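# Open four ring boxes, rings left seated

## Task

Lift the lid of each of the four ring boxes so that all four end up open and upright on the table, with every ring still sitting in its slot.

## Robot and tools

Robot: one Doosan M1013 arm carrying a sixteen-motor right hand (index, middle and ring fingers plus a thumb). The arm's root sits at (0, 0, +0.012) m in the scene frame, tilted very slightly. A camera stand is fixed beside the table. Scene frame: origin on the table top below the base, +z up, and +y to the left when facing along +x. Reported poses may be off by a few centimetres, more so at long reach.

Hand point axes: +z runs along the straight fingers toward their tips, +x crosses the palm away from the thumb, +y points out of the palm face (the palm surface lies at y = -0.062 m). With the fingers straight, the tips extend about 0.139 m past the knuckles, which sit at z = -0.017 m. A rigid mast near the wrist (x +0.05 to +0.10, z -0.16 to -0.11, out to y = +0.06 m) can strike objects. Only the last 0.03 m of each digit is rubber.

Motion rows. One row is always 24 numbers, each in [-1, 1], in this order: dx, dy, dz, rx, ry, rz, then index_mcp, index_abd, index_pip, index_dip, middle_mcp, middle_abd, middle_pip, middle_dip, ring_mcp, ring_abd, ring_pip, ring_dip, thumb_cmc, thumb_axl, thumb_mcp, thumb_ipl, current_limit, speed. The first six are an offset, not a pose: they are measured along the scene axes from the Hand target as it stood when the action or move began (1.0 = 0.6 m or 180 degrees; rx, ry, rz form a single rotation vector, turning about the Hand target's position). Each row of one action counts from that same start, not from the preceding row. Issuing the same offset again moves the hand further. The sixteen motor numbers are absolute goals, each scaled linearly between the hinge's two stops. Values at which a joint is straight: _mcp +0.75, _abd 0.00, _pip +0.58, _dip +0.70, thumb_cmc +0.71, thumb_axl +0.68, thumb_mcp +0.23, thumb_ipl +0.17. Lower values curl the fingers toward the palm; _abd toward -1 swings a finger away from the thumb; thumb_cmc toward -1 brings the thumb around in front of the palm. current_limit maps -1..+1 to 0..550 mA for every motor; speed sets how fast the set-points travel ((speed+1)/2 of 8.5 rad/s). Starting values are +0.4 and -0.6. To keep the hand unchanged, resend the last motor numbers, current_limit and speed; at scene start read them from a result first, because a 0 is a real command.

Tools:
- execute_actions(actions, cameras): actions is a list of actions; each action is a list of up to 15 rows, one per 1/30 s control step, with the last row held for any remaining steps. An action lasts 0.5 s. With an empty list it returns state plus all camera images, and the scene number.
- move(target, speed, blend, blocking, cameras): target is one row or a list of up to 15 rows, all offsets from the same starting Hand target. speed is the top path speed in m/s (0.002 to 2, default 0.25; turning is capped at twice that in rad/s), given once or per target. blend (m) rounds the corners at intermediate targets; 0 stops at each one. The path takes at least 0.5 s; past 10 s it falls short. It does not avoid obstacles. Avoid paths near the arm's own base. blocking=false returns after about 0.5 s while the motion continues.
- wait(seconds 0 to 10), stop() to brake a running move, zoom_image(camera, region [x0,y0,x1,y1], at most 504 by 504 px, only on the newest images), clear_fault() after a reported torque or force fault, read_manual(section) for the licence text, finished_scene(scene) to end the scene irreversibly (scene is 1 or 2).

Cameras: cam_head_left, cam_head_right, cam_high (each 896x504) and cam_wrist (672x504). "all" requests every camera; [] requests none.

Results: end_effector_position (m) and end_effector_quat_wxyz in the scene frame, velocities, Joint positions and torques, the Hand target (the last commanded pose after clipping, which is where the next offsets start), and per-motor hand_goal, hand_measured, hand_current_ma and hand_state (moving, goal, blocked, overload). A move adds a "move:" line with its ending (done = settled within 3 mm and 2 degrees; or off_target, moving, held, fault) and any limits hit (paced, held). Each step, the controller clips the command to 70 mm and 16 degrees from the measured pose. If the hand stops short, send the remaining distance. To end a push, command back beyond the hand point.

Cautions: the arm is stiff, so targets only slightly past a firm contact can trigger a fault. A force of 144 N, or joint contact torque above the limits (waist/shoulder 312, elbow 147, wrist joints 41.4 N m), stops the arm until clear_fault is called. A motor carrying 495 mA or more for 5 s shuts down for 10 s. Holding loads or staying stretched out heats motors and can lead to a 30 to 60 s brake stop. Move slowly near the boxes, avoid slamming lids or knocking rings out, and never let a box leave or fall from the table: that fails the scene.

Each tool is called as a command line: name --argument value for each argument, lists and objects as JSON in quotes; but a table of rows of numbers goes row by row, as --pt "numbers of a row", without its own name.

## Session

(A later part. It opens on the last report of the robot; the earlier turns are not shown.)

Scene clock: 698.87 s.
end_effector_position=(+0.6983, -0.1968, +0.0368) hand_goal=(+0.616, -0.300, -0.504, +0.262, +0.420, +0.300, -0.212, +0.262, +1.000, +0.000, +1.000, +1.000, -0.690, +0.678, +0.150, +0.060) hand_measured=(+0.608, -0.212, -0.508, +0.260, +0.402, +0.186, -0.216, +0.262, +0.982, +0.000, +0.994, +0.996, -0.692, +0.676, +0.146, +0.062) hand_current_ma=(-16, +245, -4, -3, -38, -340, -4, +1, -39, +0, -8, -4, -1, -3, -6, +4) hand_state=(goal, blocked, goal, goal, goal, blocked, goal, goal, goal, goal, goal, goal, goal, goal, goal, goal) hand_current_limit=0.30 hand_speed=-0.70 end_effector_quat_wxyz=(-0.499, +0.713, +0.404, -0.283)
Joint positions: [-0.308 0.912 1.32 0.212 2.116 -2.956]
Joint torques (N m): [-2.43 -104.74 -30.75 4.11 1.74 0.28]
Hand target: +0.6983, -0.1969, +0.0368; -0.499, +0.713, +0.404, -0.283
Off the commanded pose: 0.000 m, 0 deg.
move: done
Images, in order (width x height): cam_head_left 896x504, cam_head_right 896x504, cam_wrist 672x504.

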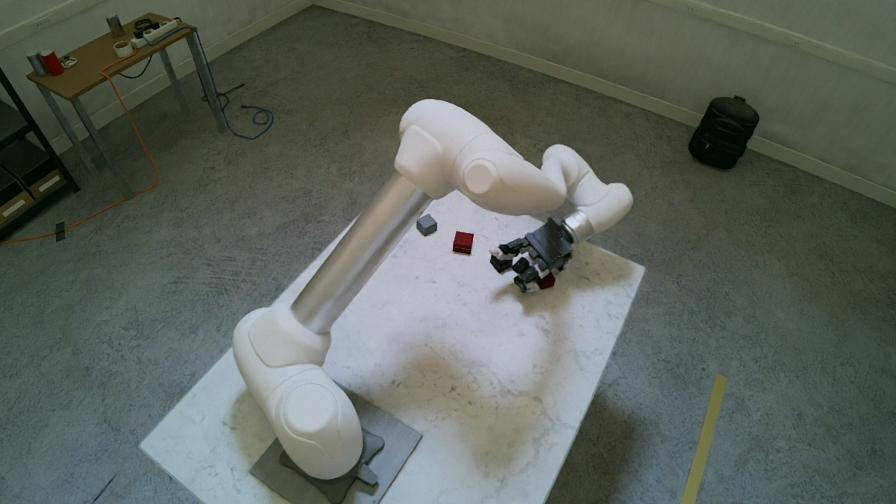

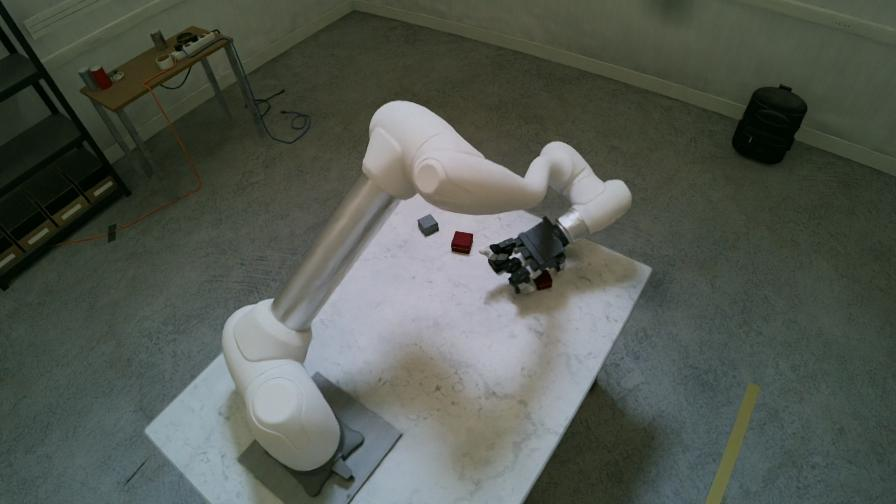

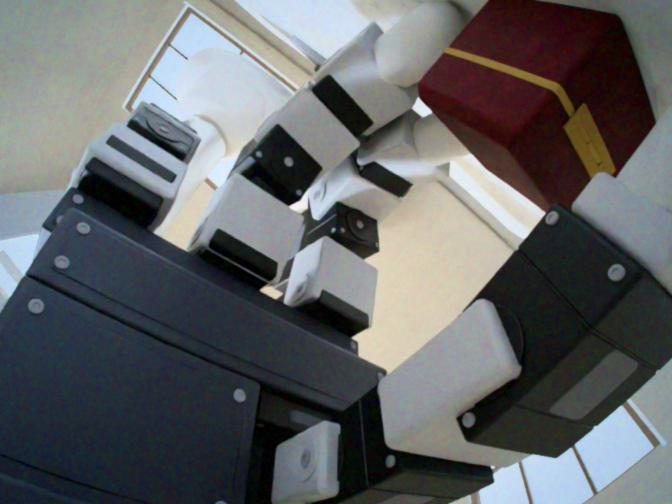

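move --pt "-0.0172 -0.0286 0 0 0 0 0.616 -0.2 -0.504 0.261 0.42 0.2 -0.212 0.261 1 0 1 1 -0.69 0.678 0.15 0.06 0.3 -0.7" --pt "-0.0172 -0.0286 0 0 0 0 0.616 -0.2 -0.504 0.261 0.22 0.2 -0.212 0.261 1 0 1 1 -0.69 0.678 -0.1 0.06 0.5 -0.8" --speed 0.06 --cameras '["cam_wrist","cam_head_left"]'

zoom_image --camera "cam_wrist" --region '[250, 0, 640, 260]'

zoom_image --camera "cam_head_left" --region '[480, 210, 620, 310]'

Scene clock: 713.57 s.
end_effector_position=(+0.6879, -0.2140, +0.0369) hand_goal=(+0.616, -0.200, -0.504, +0.262, +0.220, +0.200, -0.212, +0.262, +1.000, +0.000, +1.000, +1.000, -0.690, +0.678, -0.100, +0.060) hand_measured=(+0.606, -0.194, -0.506, +0.260, +0.256, +0.182, -0.206, +0.262, +0.982, +0.000, +0.994, +0.996, -0.688, +0.676, +0.004, +0.080) hand_current_ma=(-17, +8, -1, -3, +100, -29, +10, +0, -39, +0, -8, -4, +3, -1, +412, +61) hand_state=(goal, goal, goal, goal, blocked, goal, goal, goal, goal, goal, goal, goal, goal, goal, blocked, goal) hand_current_limit=0.50 hand_speed=-0.80 end_effector_quat_wxyz=(-0.499, +0.713, +0.404, -0.283)
Joint positions: [-0.33 0.906 1.332 0.188 2.113 -2.976]
Joint torques (N m): [-2.69 -100.97 -28.95 3.9 1.14 0.43]
Hand target: +0.6879, -0.2140, +0.0368; -0.499, +0.713, +0.404, -0.283
Off the commanded pose: 0.000 m, 0 deg.
move: done
Images, in order (width x height): cam_head_left 896x504, cam_wrist 672x504.

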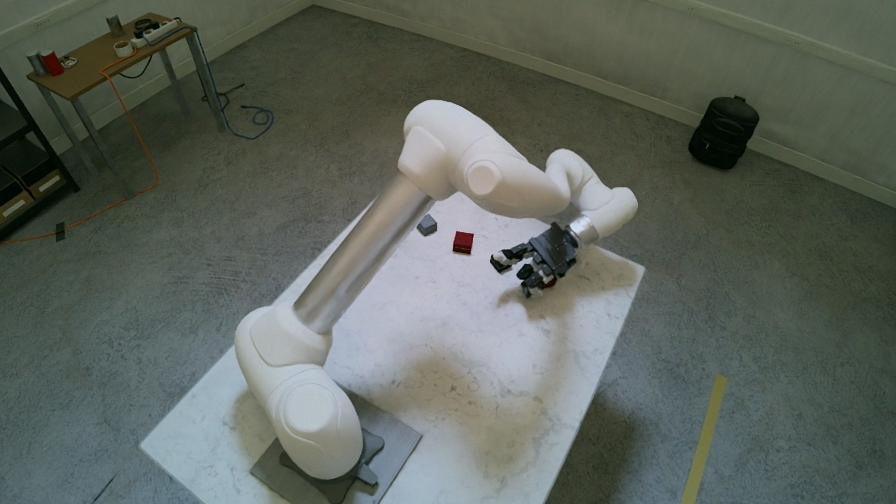

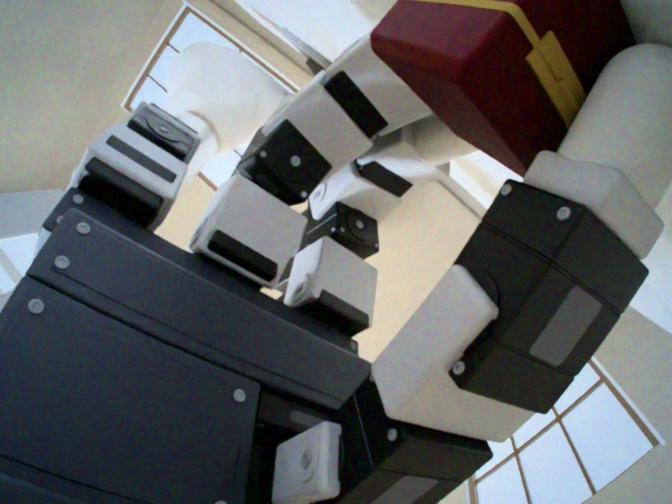

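Scaled by 1.292 from the camera's 672x504 image, which has a finer 960x720 frame.

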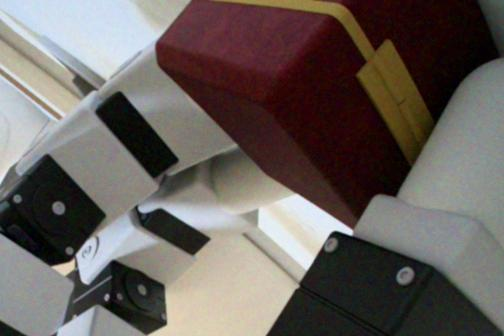

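Scaled by 3.600 from the camera's 896x504 image, which has a finer 1280x720 frame.

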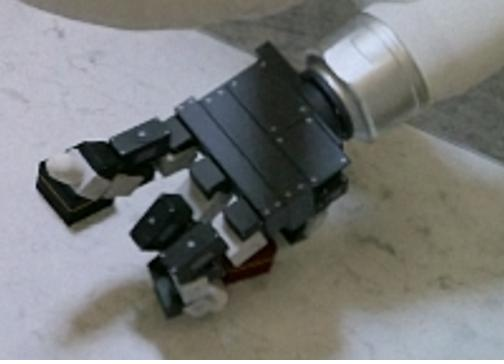

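move --pt "0 0 0 0 0 0 0.616 -0.2 -0.504 0.261 0.05 0.2 -0.212 0.261 1 0 1 1 -0.69 0.678 -0.18 0.06 0.6 -0.8" --pt "0 0 0 0 0 0 0.38 -0.2 -0.504 0.261 0.05 0.2 -0.212 0.261 1 0 1 1 -0.69 0.678 -0.18 0.06 0.6 -0.8" --cameras '["cam_wrist","cam_head_left","cam_high"]'

zoom_image --camera "cam_wrist" --region '[250, 0, 640, 260]'

zoom_image --camera "cam_head_left" --region '[480, 210, 620, 310]'

Scene clock: 724.97 s.
end_effector_position=(+0.6879, -0.2140, +0.0368) hand_goal=(+0.380, -0.200, -0.504, +0.262, +0.050, +0.200, -0.212, +0.262, +1.000, +0.000, +1.000, +1.000, -0.690, +0.678, -0.180, +0.060) hand_measured=(+0.380, -0.190, -0.504, +0.260, +0.252, +0.178, -0.202, +0.260, +0.982, +0.000, +0.994, +0.996, -0.686, +0.676, +0.002, +0.080) hand_current_ma=(+0, +15, +0, -2, +440, -38, +19, -2, -39, +0, -8, -4, +4, -1, +440, +66) hand_state=(goal, goal, goal, goal, blocked, blocked, goal, goal, goal, goal, goal, goal, goal, goal, blocked, blocked) hand_current_limit=0.60 hand_speed=-0.80 end_effector_quat_wxyz=(-0.499, +0.713, +0.404, -0.283)
Joint positions: [-0.33 0.906 1.332 0.188 2.113 -2.976]
Joint torques (N m): [-2.99 -99.47 -29.13 3.86 0.55 0.4]
Hand target: +0.6879, -0.2140, +0.0368; -0.499, +0.713, +0.404, -0.283
Off the commanded pose: 0.000 m, 0 deg.
move: done
Images, in order (width x height): cam_head_left 896x504, cam_high 896x504, cam_wrist 672x504.

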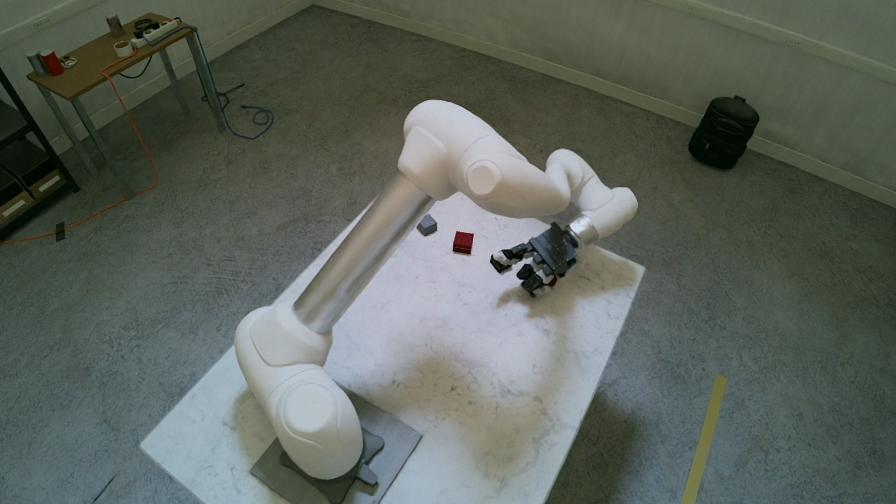

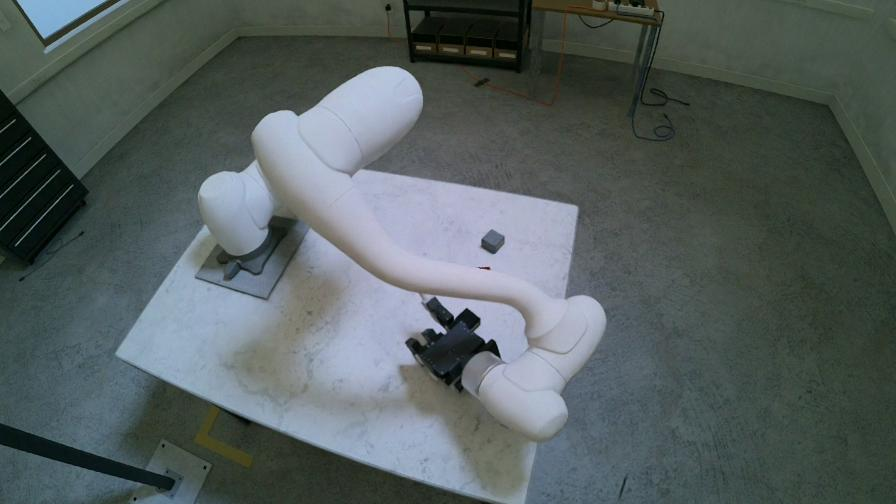

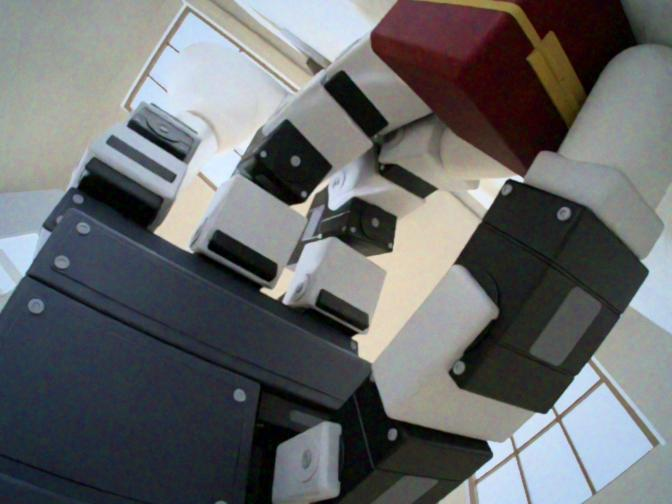

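Scaled by 1.292 from the camera's 672x504 image, which has a finer 960x720 frame.

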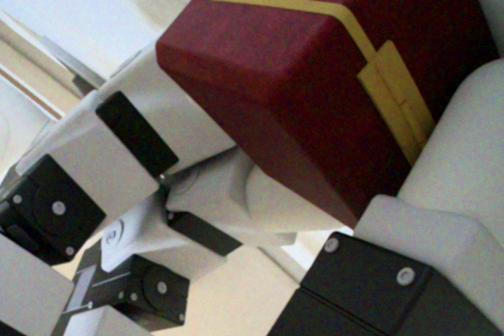

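Scaled by 3.600 from the camera's 896x504 image, which has a finer 1280x720 frame.

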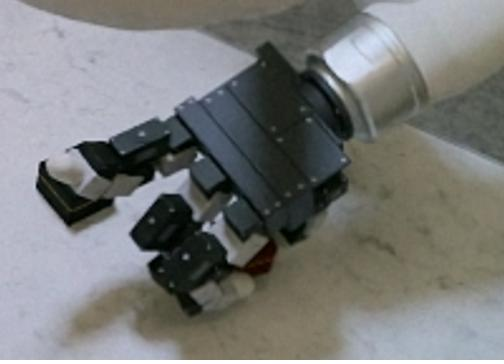

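move --pt "0 0 0 0 0 0 0.75 0 -0.504 0.261 0.45 0 -0.212 0.261 1 0 1 1 -0.69 0.678 0.25 0.06 0.3 -0.7" --pt "0 0 0.12 0 0 0 0.75 0 -0.504 0.261 0.45 0 -0.212 0.261 1 0 1 1 -0.69 0.678 0.25 0.06 0.3 -0.7" --pt "-0.03 0.028 0.12 0.0286 0.0476 0 0.3 -0.117 -0.051 0.072 0.06 0.117 0.197 0.319 1 0 1 1 -0.69 0.678 0.42 -0.197 0.3 -0.7" --speed 0.15 --cameras '["cam_wrist","cam_head_left","cam_head_right"]'

zoom_image --camera "cam_head_right" --region '[480, 200, 620, 300]'

zoom_image --camera "cam_head_left" --region '[480, 210, 620, 310]'

Scene clock: 799.20 s.
end_effector_position=(+0.6699, -0.1972, +0.1088) hand_goal=(+0.300, -0.116, -0.050, +0.072, +0.060, +0.118, +0.198, +0.320, +1.000, +0.000, +1.000, +1.000, -0.690, +0.678, +0.420, -0.196) hand_measured=(+0.296, -0.112, -0.052, +0.076, +0.058, +0.114, +0.194, +0.318, +0.982, +0.000, +0.994, +0.996, -0.686, +0.678, +0.416, -0.194) hand_current_ma=(-6, +3, -3, +4, -3, -5, -4, -2, -39, +0, -8, -4, +5, +0, -9, +4) hand_state=(goal, goal, goal, goal, goal, goal, goal, goal, goal, goal, goal, goal, goal, goal, goal, goal) hand_current_limit=0.30 hand_speed=-0.70 end_effector_quat_wxyz=(-0.559, +0.666, +0.377, -0.317)
Joint positions: [-0.324 0.876 1.32 0.242 2.326 -2.935]
Joint torques (N m): [-2.61 -103.11 -31.62 4.13 1.87 0.44]
Hand target: +0.6699, -0.1972, +0.1088; -0.559, +0.666, +0.377, -0.317
Off the commanded pose: 0.000 m, 0 deg.
move: done
Images, in order (width x height): cam_head_left 896x504, cam_head_right 896x504, cam_wrist 672x504.

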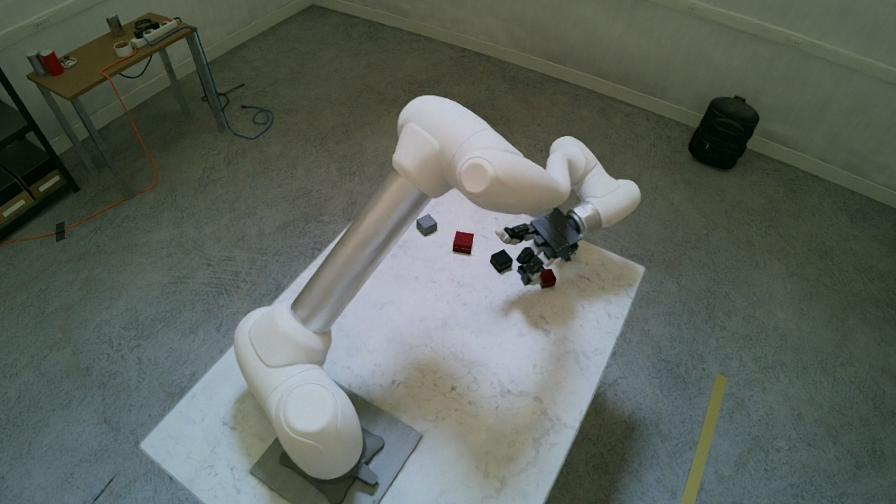

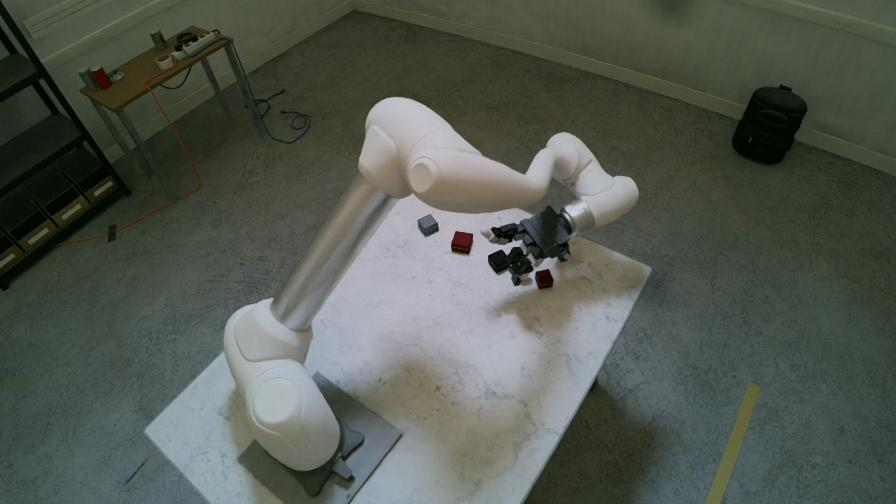

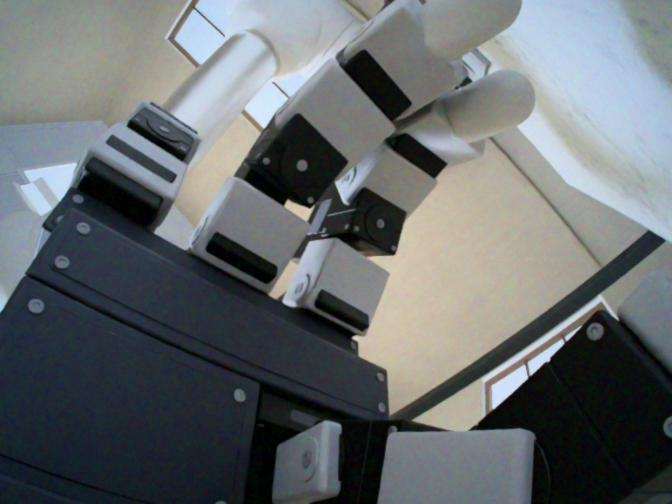

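Scaled by 3.600 from the camera's 896x504 image, which has a finer 1280x720 frame.

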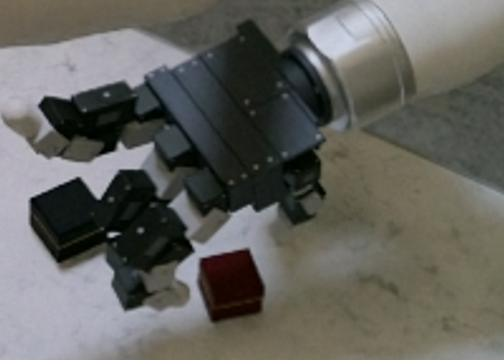

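Scaled by 3.600 from the camera's 896x504 image, which has a finer 1280x720 frame.

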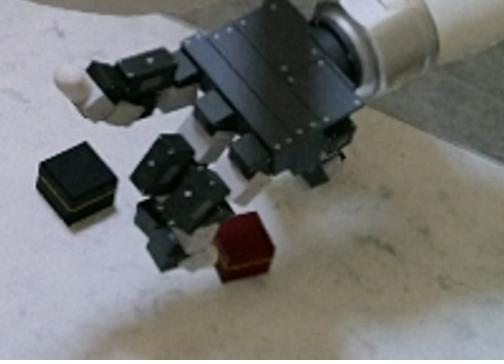

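move --target '[0,0,-0.0985,0,0,0,0.3,-0.117,-0.051,0.072,0.06,0.117,0.197,0.319,1,0,1,1,-0.69,0.678,0.42,-0.197,0.3,-0.7]' --speed 0.08 --cameras '["cam_wrist","cam_head_left","cam_head_right"]'

zoom_image --camera "cam_head_right" --region '[480, 200, 620, 300]'

zoom_image --camera "cam_head_left" --region '[480, 210, 620, 310]'

Scene clock: 817.50 s.
end_effector_position=(+0.6699, -0.1972, +0.0498) hand_goal=(+0.300, -0.116, -0.050, +0.072, +0.060, +0.118, +0.198, +0.320, +1.000, +0.000, +1.000, +1.000, -0.690, +0.678, +0.420, -0.196) hand_measured=(+0.296, -0.112, -0.052, +0.076, +0.062, +0.114, +0.190, +0.312, +0.982, +0.000, +0.994, +0.996, -0.686, +0.678, +0.416, -0.194) hand_current_ma=(-6, +3, -3, +4, +4, -3, -12, -14, -39, +0, -8, -4, +5, +0, -8, +4) hand_state=(goal, goal, goal, goal, goal, goal, goal, goal, goal, goal, goal, goal, goal, goal, goal, goal) hand_current_limit=0.30 hand_speed=-0.70 end_effector_quat_wxyz=(-0.559, +0.666, +0.377, -0.317)
Joint positions: [-0.325 0.936 1.327 0.227 2.26 -2.957]
Joint torques (N m): [-2.71 -102.26 -29.29 3.74 0.78 0.48]
Hand target: +0.6699, -0.1972, +0.0497; -0.559, +0.666, +0.377, -0.317
Off the commanded pose: 0.000 m, 0 deg.
move: done
Images, in order (width x height): cam_head_left 896x504, cam_head_right 896x504, cam_wrist 672x504.

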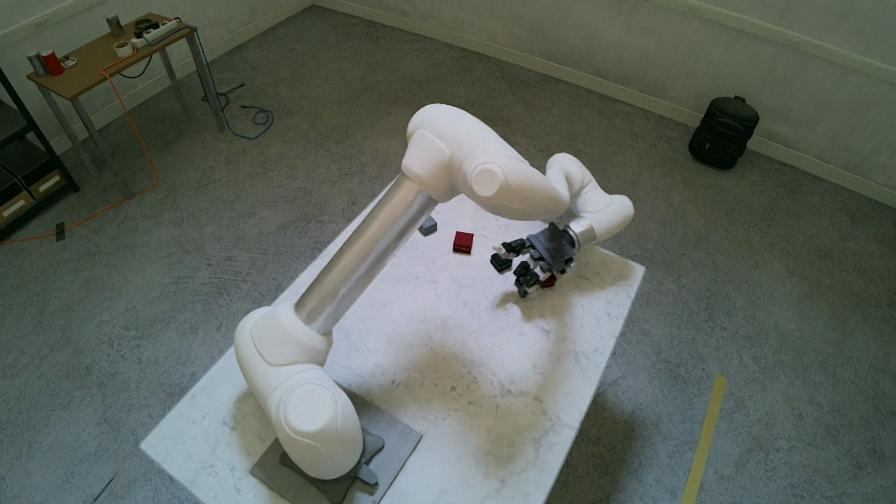

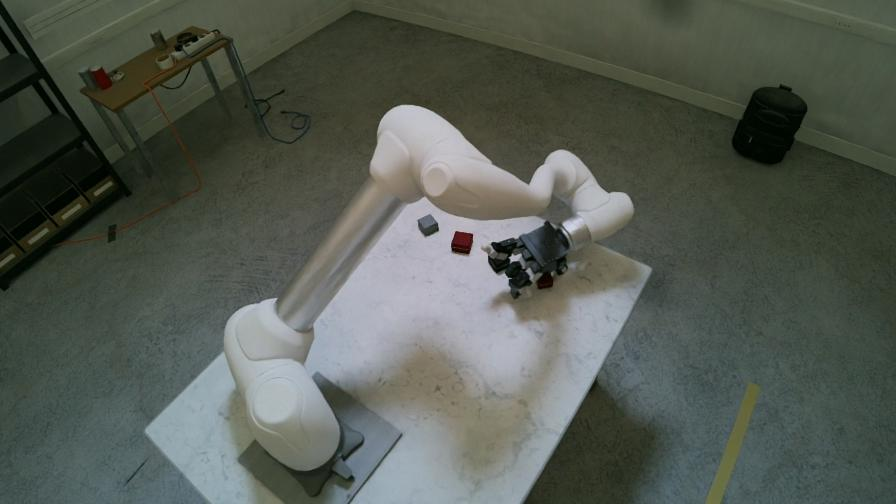

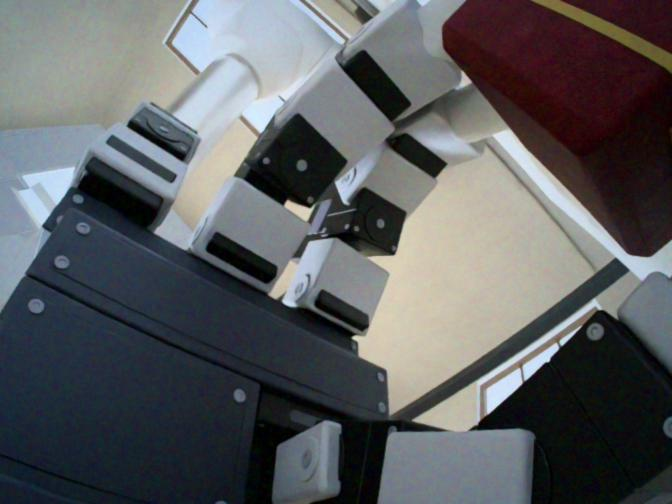

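Scaled by 3.600 from the camera's 896x504 image, which has a finer 1280x720 frame.

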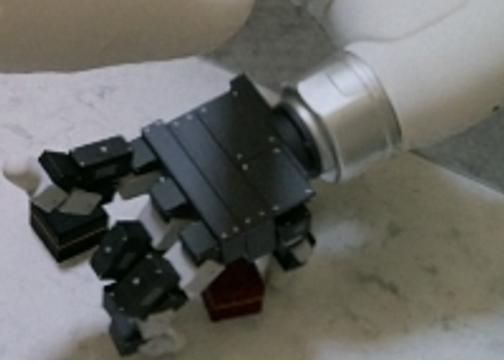

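Scaled by 3.600 from the camera's 896x504 image, which has a finer 1280x720 frame.

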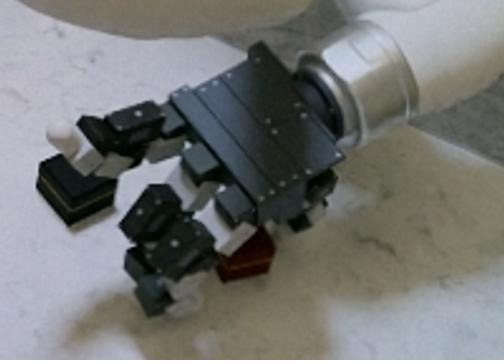

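move --target '[0,0,0.002,0,0,0,0.3,-0.117,-0.051,0.072,-0.17,0.117,0.197,0.319,1,0,1,1,-0.69,0.678,0.2,-0.197,0.2,-0.8]' --cameras '["cam_wrist","cam_head_left","cam_head_right"]'

zoom_image --camera "cam_head_right" --region '[480, 200, 620, 300]'

zoom_image --camera "cam_head_left" --region '[480, 210, 620, 310]'

Scene clock: 826.10 s.
end_effector_position=(+0.6699, -0.1973, +0.0509) hand_goal=(+0.300, -0.116, -0.050, +0.072, -0.170, +0.118, +0.198, +0.320, +1.000, +0.000, +1.000, +1.000, -0.690, +0.678, +0.200, -0.196) hand_measured=(+0.296, -0.112, -0.052, +0.076, +0.040, +0.112, +0.214, +0.322, +0.982, +0.000, +0.994, +0.996, -0.686, +0.678, +0.204, -0.194) hand_current_ma=(-6, +3, -3, +4, +330, -6, +31, +3, -39, +0, -8, -4, +5, +0, +9, +4) hand_state=(goal, goal, goal, goal, blocked, goal, goal, goal, goal, goal, goal, goal, goal, goal, goal, goal) hand_current_limit=0.20 hand_speed=-0.80 end_effector_quat_wxyz=(-0.559, +0.666, +0.377, -0.317)
Joint positions: [-0.325 0.934 1.327 0.227 2.262 -2.956]
Joint torques (N m): [-3.45 -103.16 -30.24 3.6 0.66 0.34]
Hand target: +0.6699, -0.1972, +0.0509; -0.559, +0.666, +0.377, -0.317
Off the commanded pose: 0.000 m, 0 deg.
move: done
Images, in order (width x height): cam_head_left 896x504, cam_head_right 896x504, cam_wrist 672x504.

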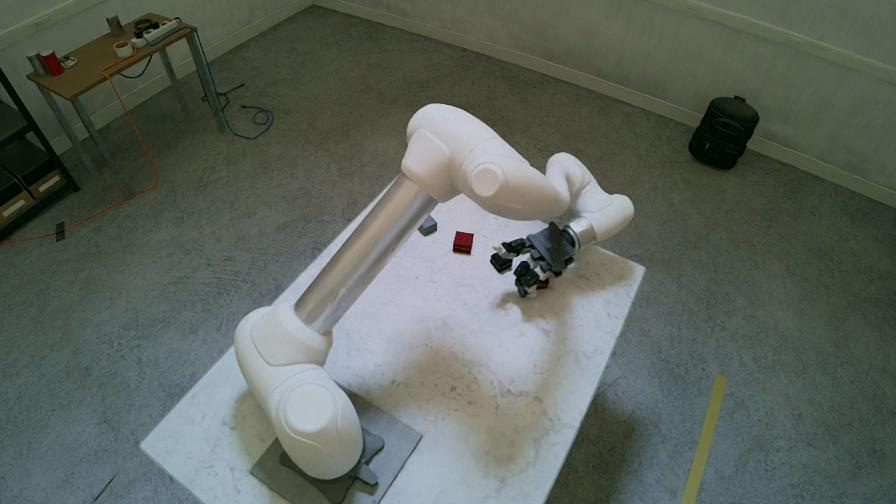

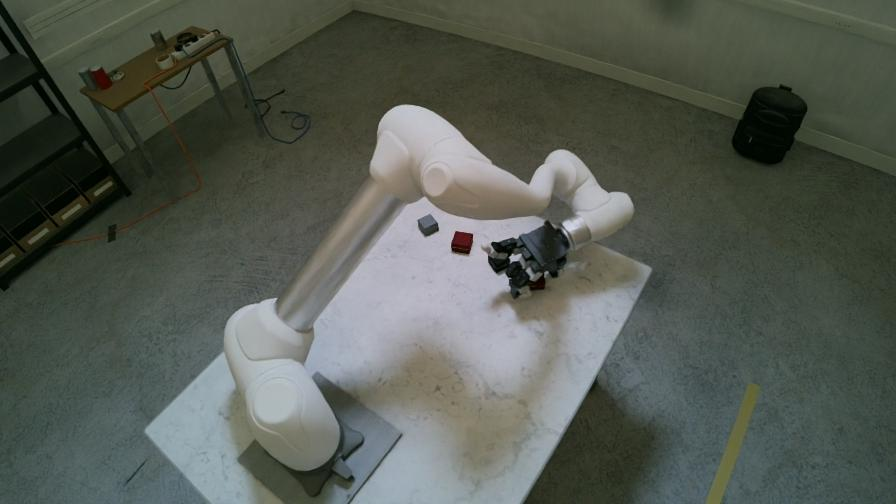

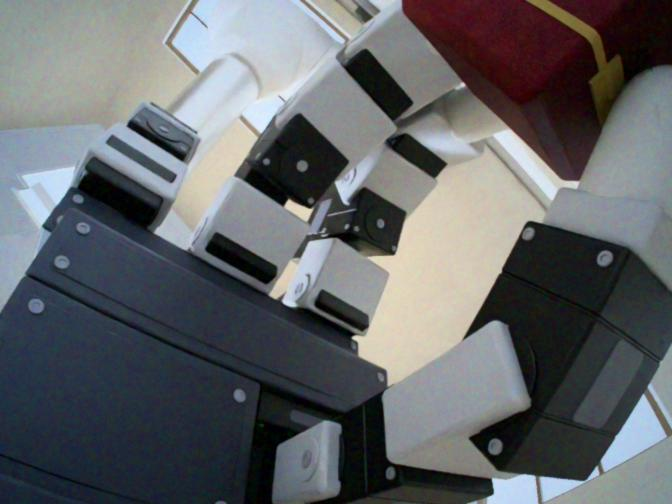

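Scaled by 3.600 from the camera's 896x504 image, which has a finer 1280x720 frame.

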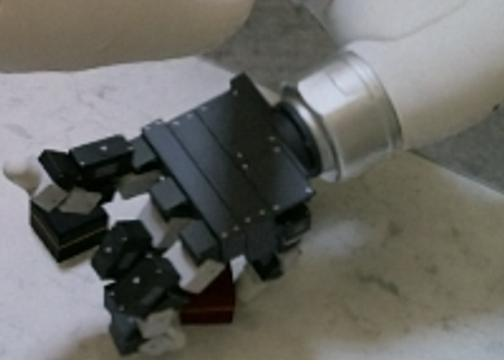

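Scaled by 3.600 from the camera's 896x504 image, which has a finer 1280x720 frame.

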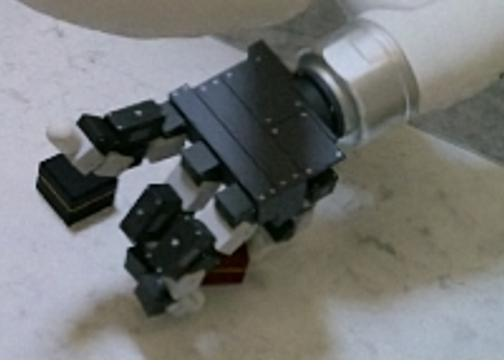

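move --pt "0 0 0 0 0 0 0.3 -0.117 -0.051 0.072 -0.25 0.117 0.197 0.319 1 0 1 1 -0.69 0.678 0.06 -0.197 0.5 -0.8" --pt "0 0 0 0 0 0 0.1 -0.117 -0.051 0.072 -0.25 0.117 0.197 0.319 1 0 1 1 -0.69 0.678 0.06 -0.197 0.5 -0.8" --cameras '["cam_wrist","cam_head_left","cam_head_right"]'

zoom_image --camera "cam_wrist" --region '[340, 0, 672, 220]'

zoom_image --camera "cam_head_left" --region '[480, 210, 620, 310]'

Scene clock: 839.03 s.
end_effector_position=(+0.6699, -0.1973, +0.0510) hand_goal=(+0.100, -0.116, -0.050, +0.072, -0.250, +0.118, +0.198, +0.320, +1.000, +0.000, +1.000, +1.000, -0.690, +0.678, +0.060, -0.196) hand_measured=(+0.098, -0.112, -0.052, +0.076, +0.036, +0.112, +0.218, +0.324, +0.982, +0.000, +0.994, +0.996, -0.686, +0.678, +0.126, -0.182) hand_current_ma=(-2, +3, -2, +4, +413, -7, +41, +4, -39, +0, -8, -4, +5, +0, +285, +36) hand_state=(goal, goal, goal, goal, blocked, goal, goal, goal, goal, goal, goal, goal, goal, goal, blocked, goal) hand_current_limit=0.50 hand_speed=-0.80 end_effector_quat_wxyz=(-0.559, +0.666, +0.377, -0.317)
Joint positions: [-0.325 0.934 1.327 0.227 2.262 -2.956]
Joint torques (N m): [-2.82 -101.68 -28.67 3.71 0.57 0.45]
Hand target: +0.6699, -0.1972, +0.0509; -0.559, +0.666, +0.377, -0.317
Off the commanded pose: 0.000 m, 0 deg.
move: done
Images, in order (width x height): cam_head_left 896x504, cam_head_right 896x504, cam_wrist 672x504.

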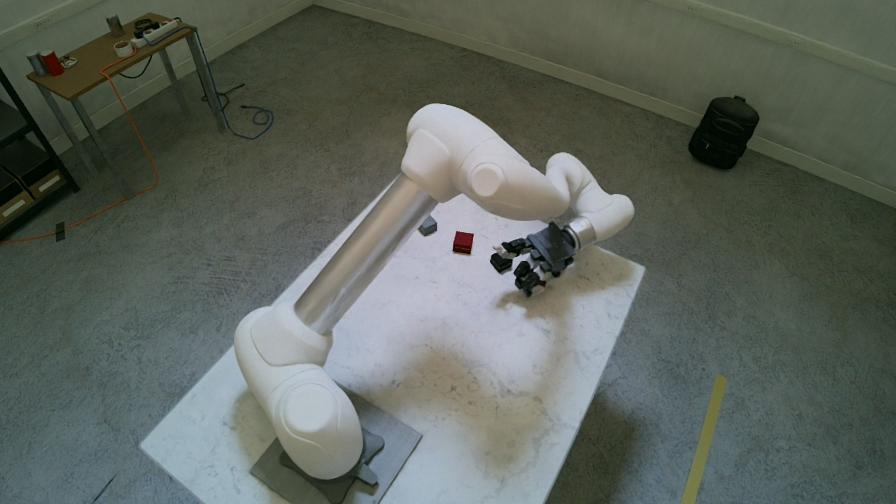

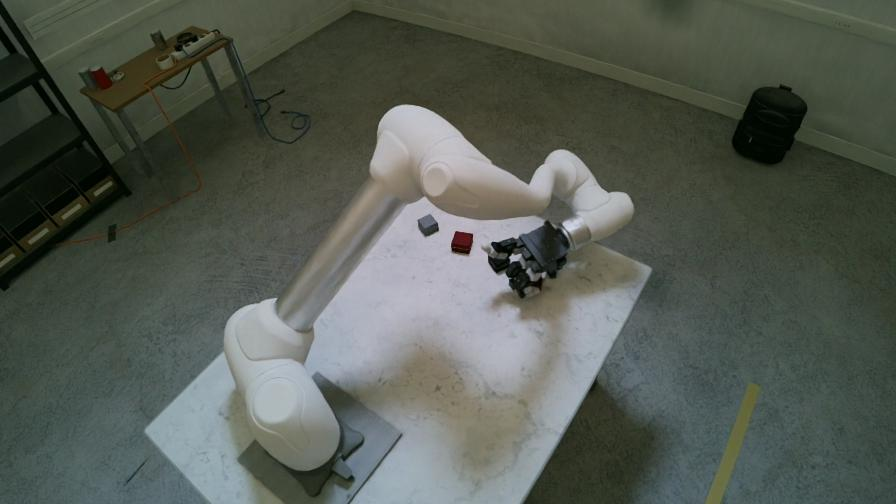

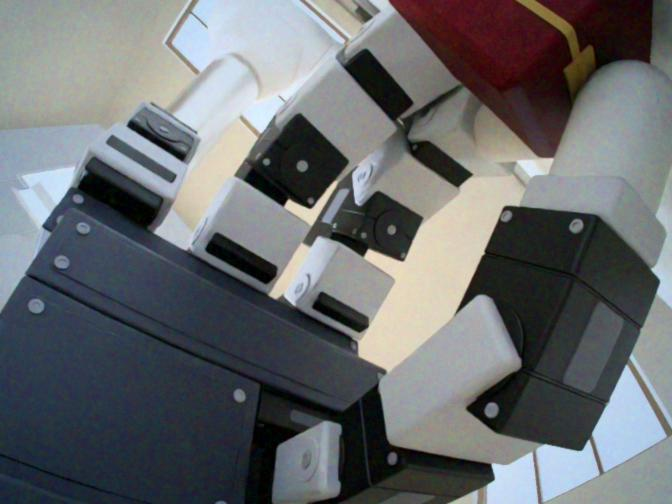

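Scaled by 1.518 from the camera's 672x504 image, which has a finer 960x720 frame.

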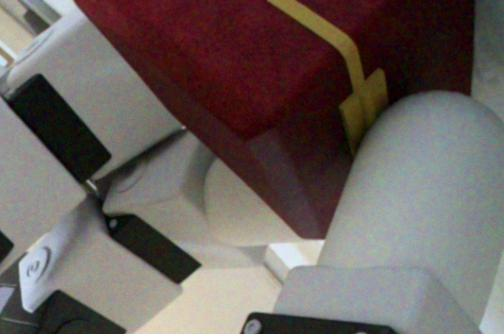

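Scaled by 3.600 from the camera's 896x504 image, which has a finer 1280x720 frame.

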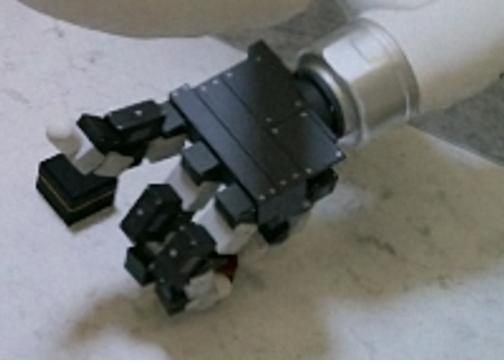

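move --pt "0 0 0 0 0 0 0.35 -0.117 -0.051 0.072 -0.25 0.117 0.197 0.319 1 0 1 1 -0.69 0.678 0.06 -0.197 0.5 -0.7" --pt "0 0 0 0 0 0 0.35 -0.117 0.095 0.217 -0.25 0.117 0.197 0.319 1 0 1 1 -0.69 0.678 0.06 -0.197 0.5 -0.7" --pt "0 0 0 0 0 0 0.0 -0.117 0.095 0.217 -0.25 0.117 0.197 0.319 1 0 1 1 -0.69 0.678 0.06 -0.197 0.5 -0.8" --cameras '["cam_wrist","cam_head_left","cam_head_right"]'

zoom_image --camera "cam_wrist" --region '[340, 0, 672, 220]'

zoom_image --camera "cam_head_left" --region '[500, 240, 580, 310]'

Scene clock: 878.40 s.
end_effector_position=(+0.6699, -0.1972, +0.0509) hand_goal=(+0.000, -0.116, +0.096, +0.218, -0.250, +0.118, +0.198, +0.320, +1.000, +0.000, +1.000, +1.000, -0.690, +0.678, +0.060, -0.196) hand_measured=(-0.002, -0.112, +0.096, +0.216, +0.036, +0.112, +0.218, +0.324, +0.982, +0.000, +0.994, +0.996, -0.686, +0.678, +0.126, -0.182) hand_current_ma=(-1, +4, +0, -2, +412, -8, +41, +4, -39, +0, -8, -4, +5, +0, +285, +36) hand_state=(goal, goal, goal, goal, blocked, goal, goal, goal, goal, goal, goal, goal, goal, goal, blocked, goal) hand_current_limit=0.50 hand_speed=-0.80 end_effector_quat_wxyz=(-0.559, +0.666, +0.377, -0.317)
Joint positions: [-0.325 0.934 1.327 0.227 2.262 -2.956]
Joint torques (N m): [-2.61 -101.53 -28.77 3.81 0.57 0.4]
Hand target: +0.6699, -0.1972, +0.0509; -0.559, +0.666, +0.377, -0.317
Off the commanded pose: 0.000 m, 0 deg.
move: done
Images, in order (width x height): cam_head_left 896x504, cam_head_right 896x504, cam_wrist 672x504.

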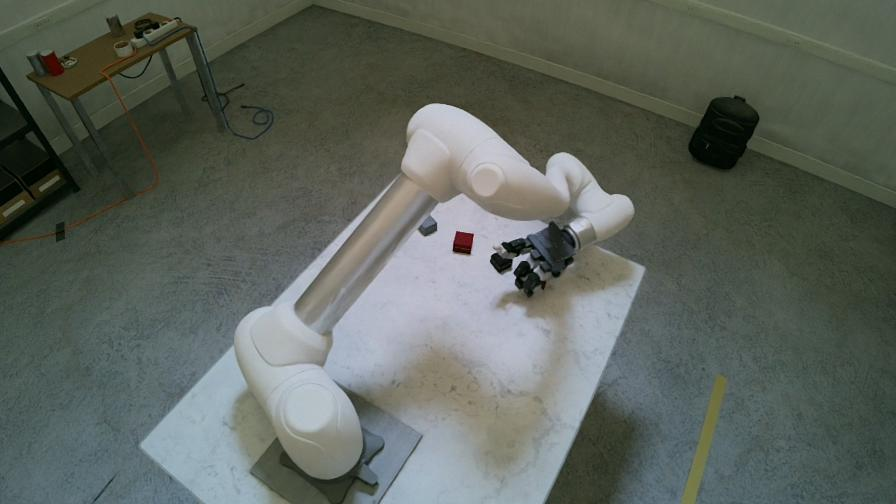

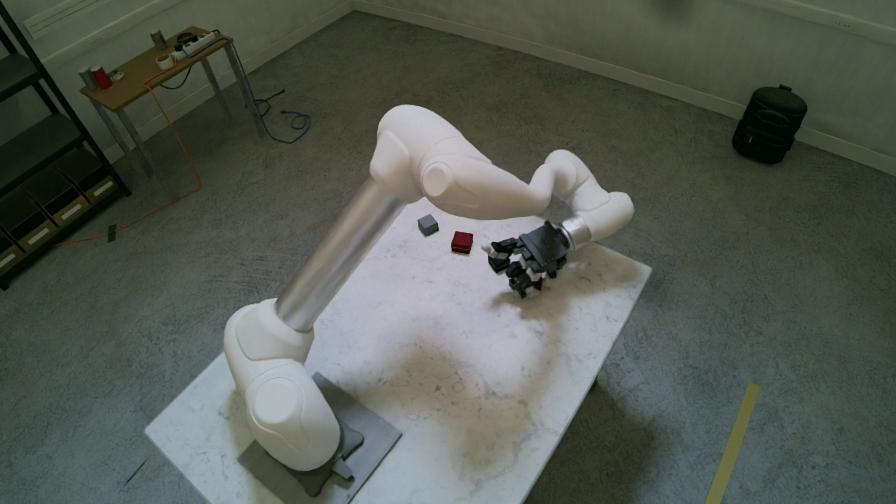

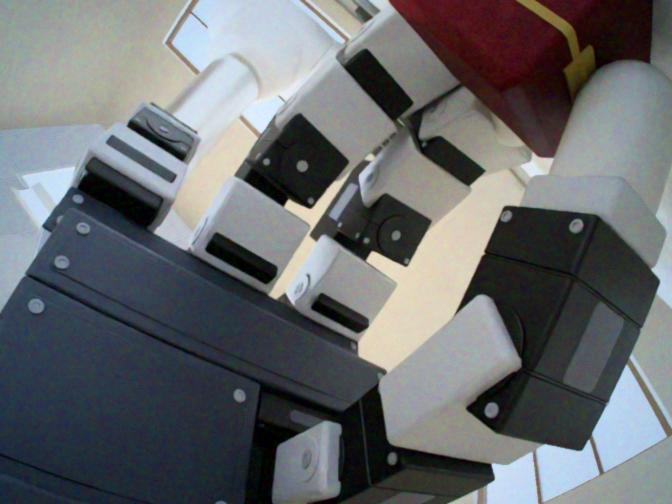

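Scaled by 1.518 from the camera's 672x504 image, which has a finer 960x720 frame.

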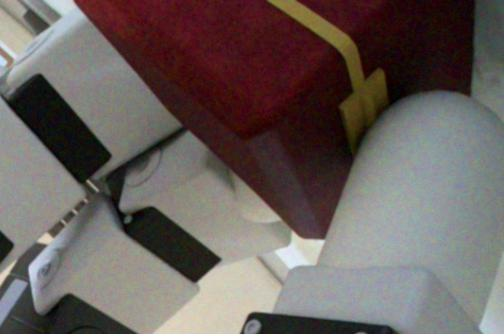

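Scaled by 6.300 from the camera's 896x504 image, which has a finer 1280x720 frame.

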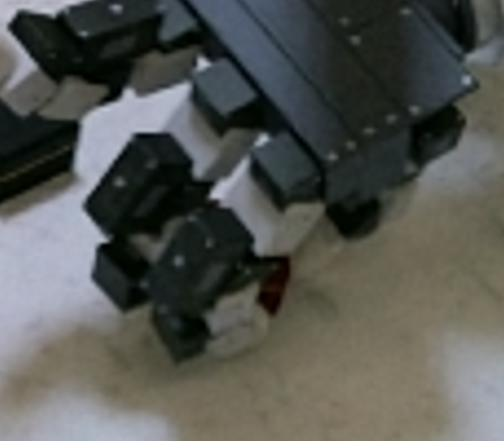

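move --pt "0 0 0 0 0 0 0.4 -0.117 0.095 0.217 0.2 0.117 0.197 0.319 1 0 1 1 -0.69 0.678 0.4 -0.197 0.4 -0.7" --pt "0 0.027 0 0 0 0 0.4 -0.117 -0.051 0.072 0.2 0.117 0.197 0.319 1 0 1 1 -0.69 0.678 0.4 -0.197 0.4 -0.7" --pt "0 0.027 0 0 0 0 0.4 -0.117 -0.051 0.072 -0.15 0.117 0.197 0.319 1 0 1 1 -0.69 0.678 0.2 -0.197 0.3 -0.8" --pt "0 0.027 0 0 0 0 0.4 -0.117 -0.051 0.072 -0.3 0.117 0.197 0.319 1 0 1 1 -0.69 0.678 0.1 -0.197 0.5 -0.8" --speed 0.06 --cameras '["cam_wrist","cam_head_left","cam_head_right"]'

zoom_image --camera "cam_wrist" --region '[340, 0, 672, 220]'

zoom_image --camera "cam_head_left" --region '[500, 240, 580, 310]'

Scene clock: 895.83 s.
end_effector_position=(+0.6699, -0.1810, +0.0510) hand_goal=(+0.400, -0.116, -0.050, +0.072, -0.300, +0.118, +0.198, +0.320, +1.000, +0.000, +1.000, +1.000, -0.690, +0.678, +0.100, -0.196) hand_measured=(+0.382, -0.112, -0.048, +0.076, +0.012, +0.114, +0.212, +0.320, +0.982, +0.000, +0.994, +0.996, -0.686, +0.678, +0.148, -0.186) hand_current_ma=(-37, +3, +2, +4, +413, -4, +26, +1, -39, +0, -8, -4, +5, +0, +183, +23) hand_state=(goal, goal, goal, goal, blocked, goal, goal, goal, goal, goal, goal, goal, goal, goal, blocked, goal) hand_current_limit=0.50 hand_speed=-0.80 end_effector_quat_wxyz=(-0.559, +0.666, +0.377, -0.317)
Joint positions: [-0.308 0.928 1.341 0.246 2.251 -2.943]
Joint torques (N m): [-2.99 -100.44 -28.81 3.63 0.2 0.4]
Hand target: +0.6699, -0.1810, +0.0509; -0.559, +0.666, +0.377, -0.317
Off the commanded pose: 0.000 m, 0 deg.
move: done
Images, in order (width x height): cam_head_left 896x504, cam_head_right 896x504, cam_wrist 672x504.

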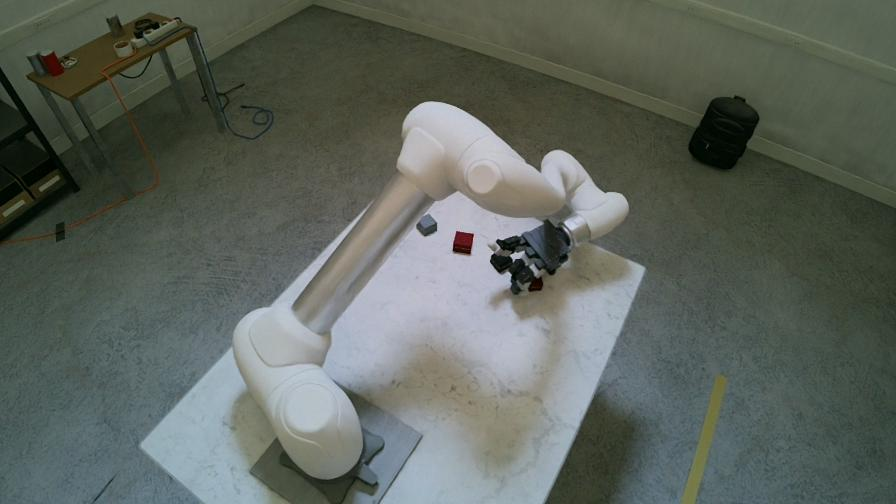

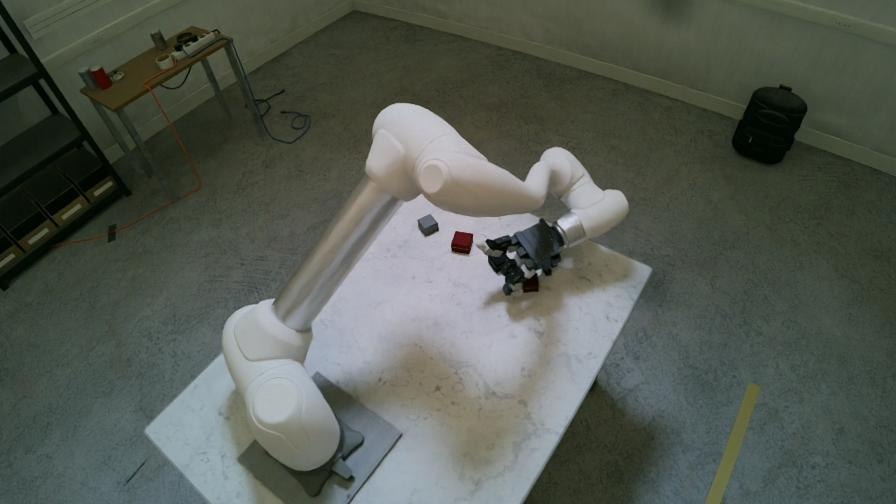

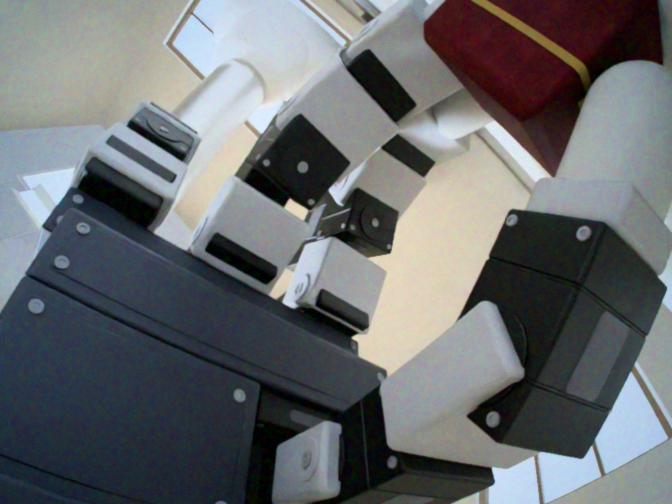

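Scaled by 1.518 from the camera's 672x504 image, which has a finer 960x720 frame.

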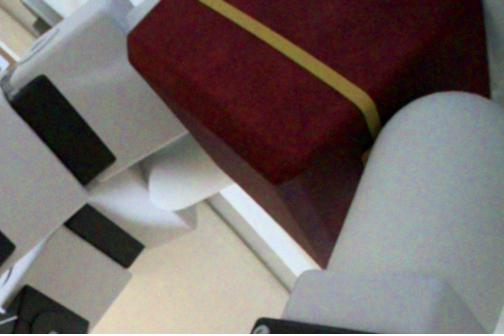

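Scaled by 6.300 from the camera's 896x504 image, which has a finer 1280x720 frame.

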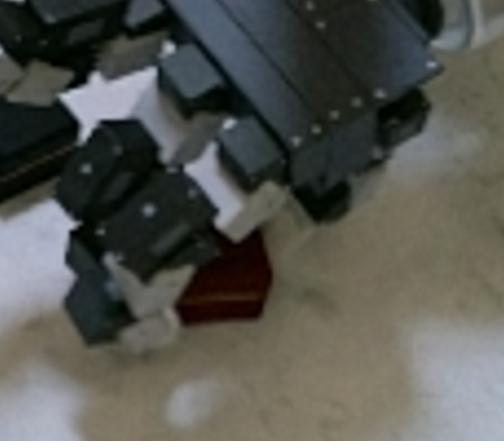

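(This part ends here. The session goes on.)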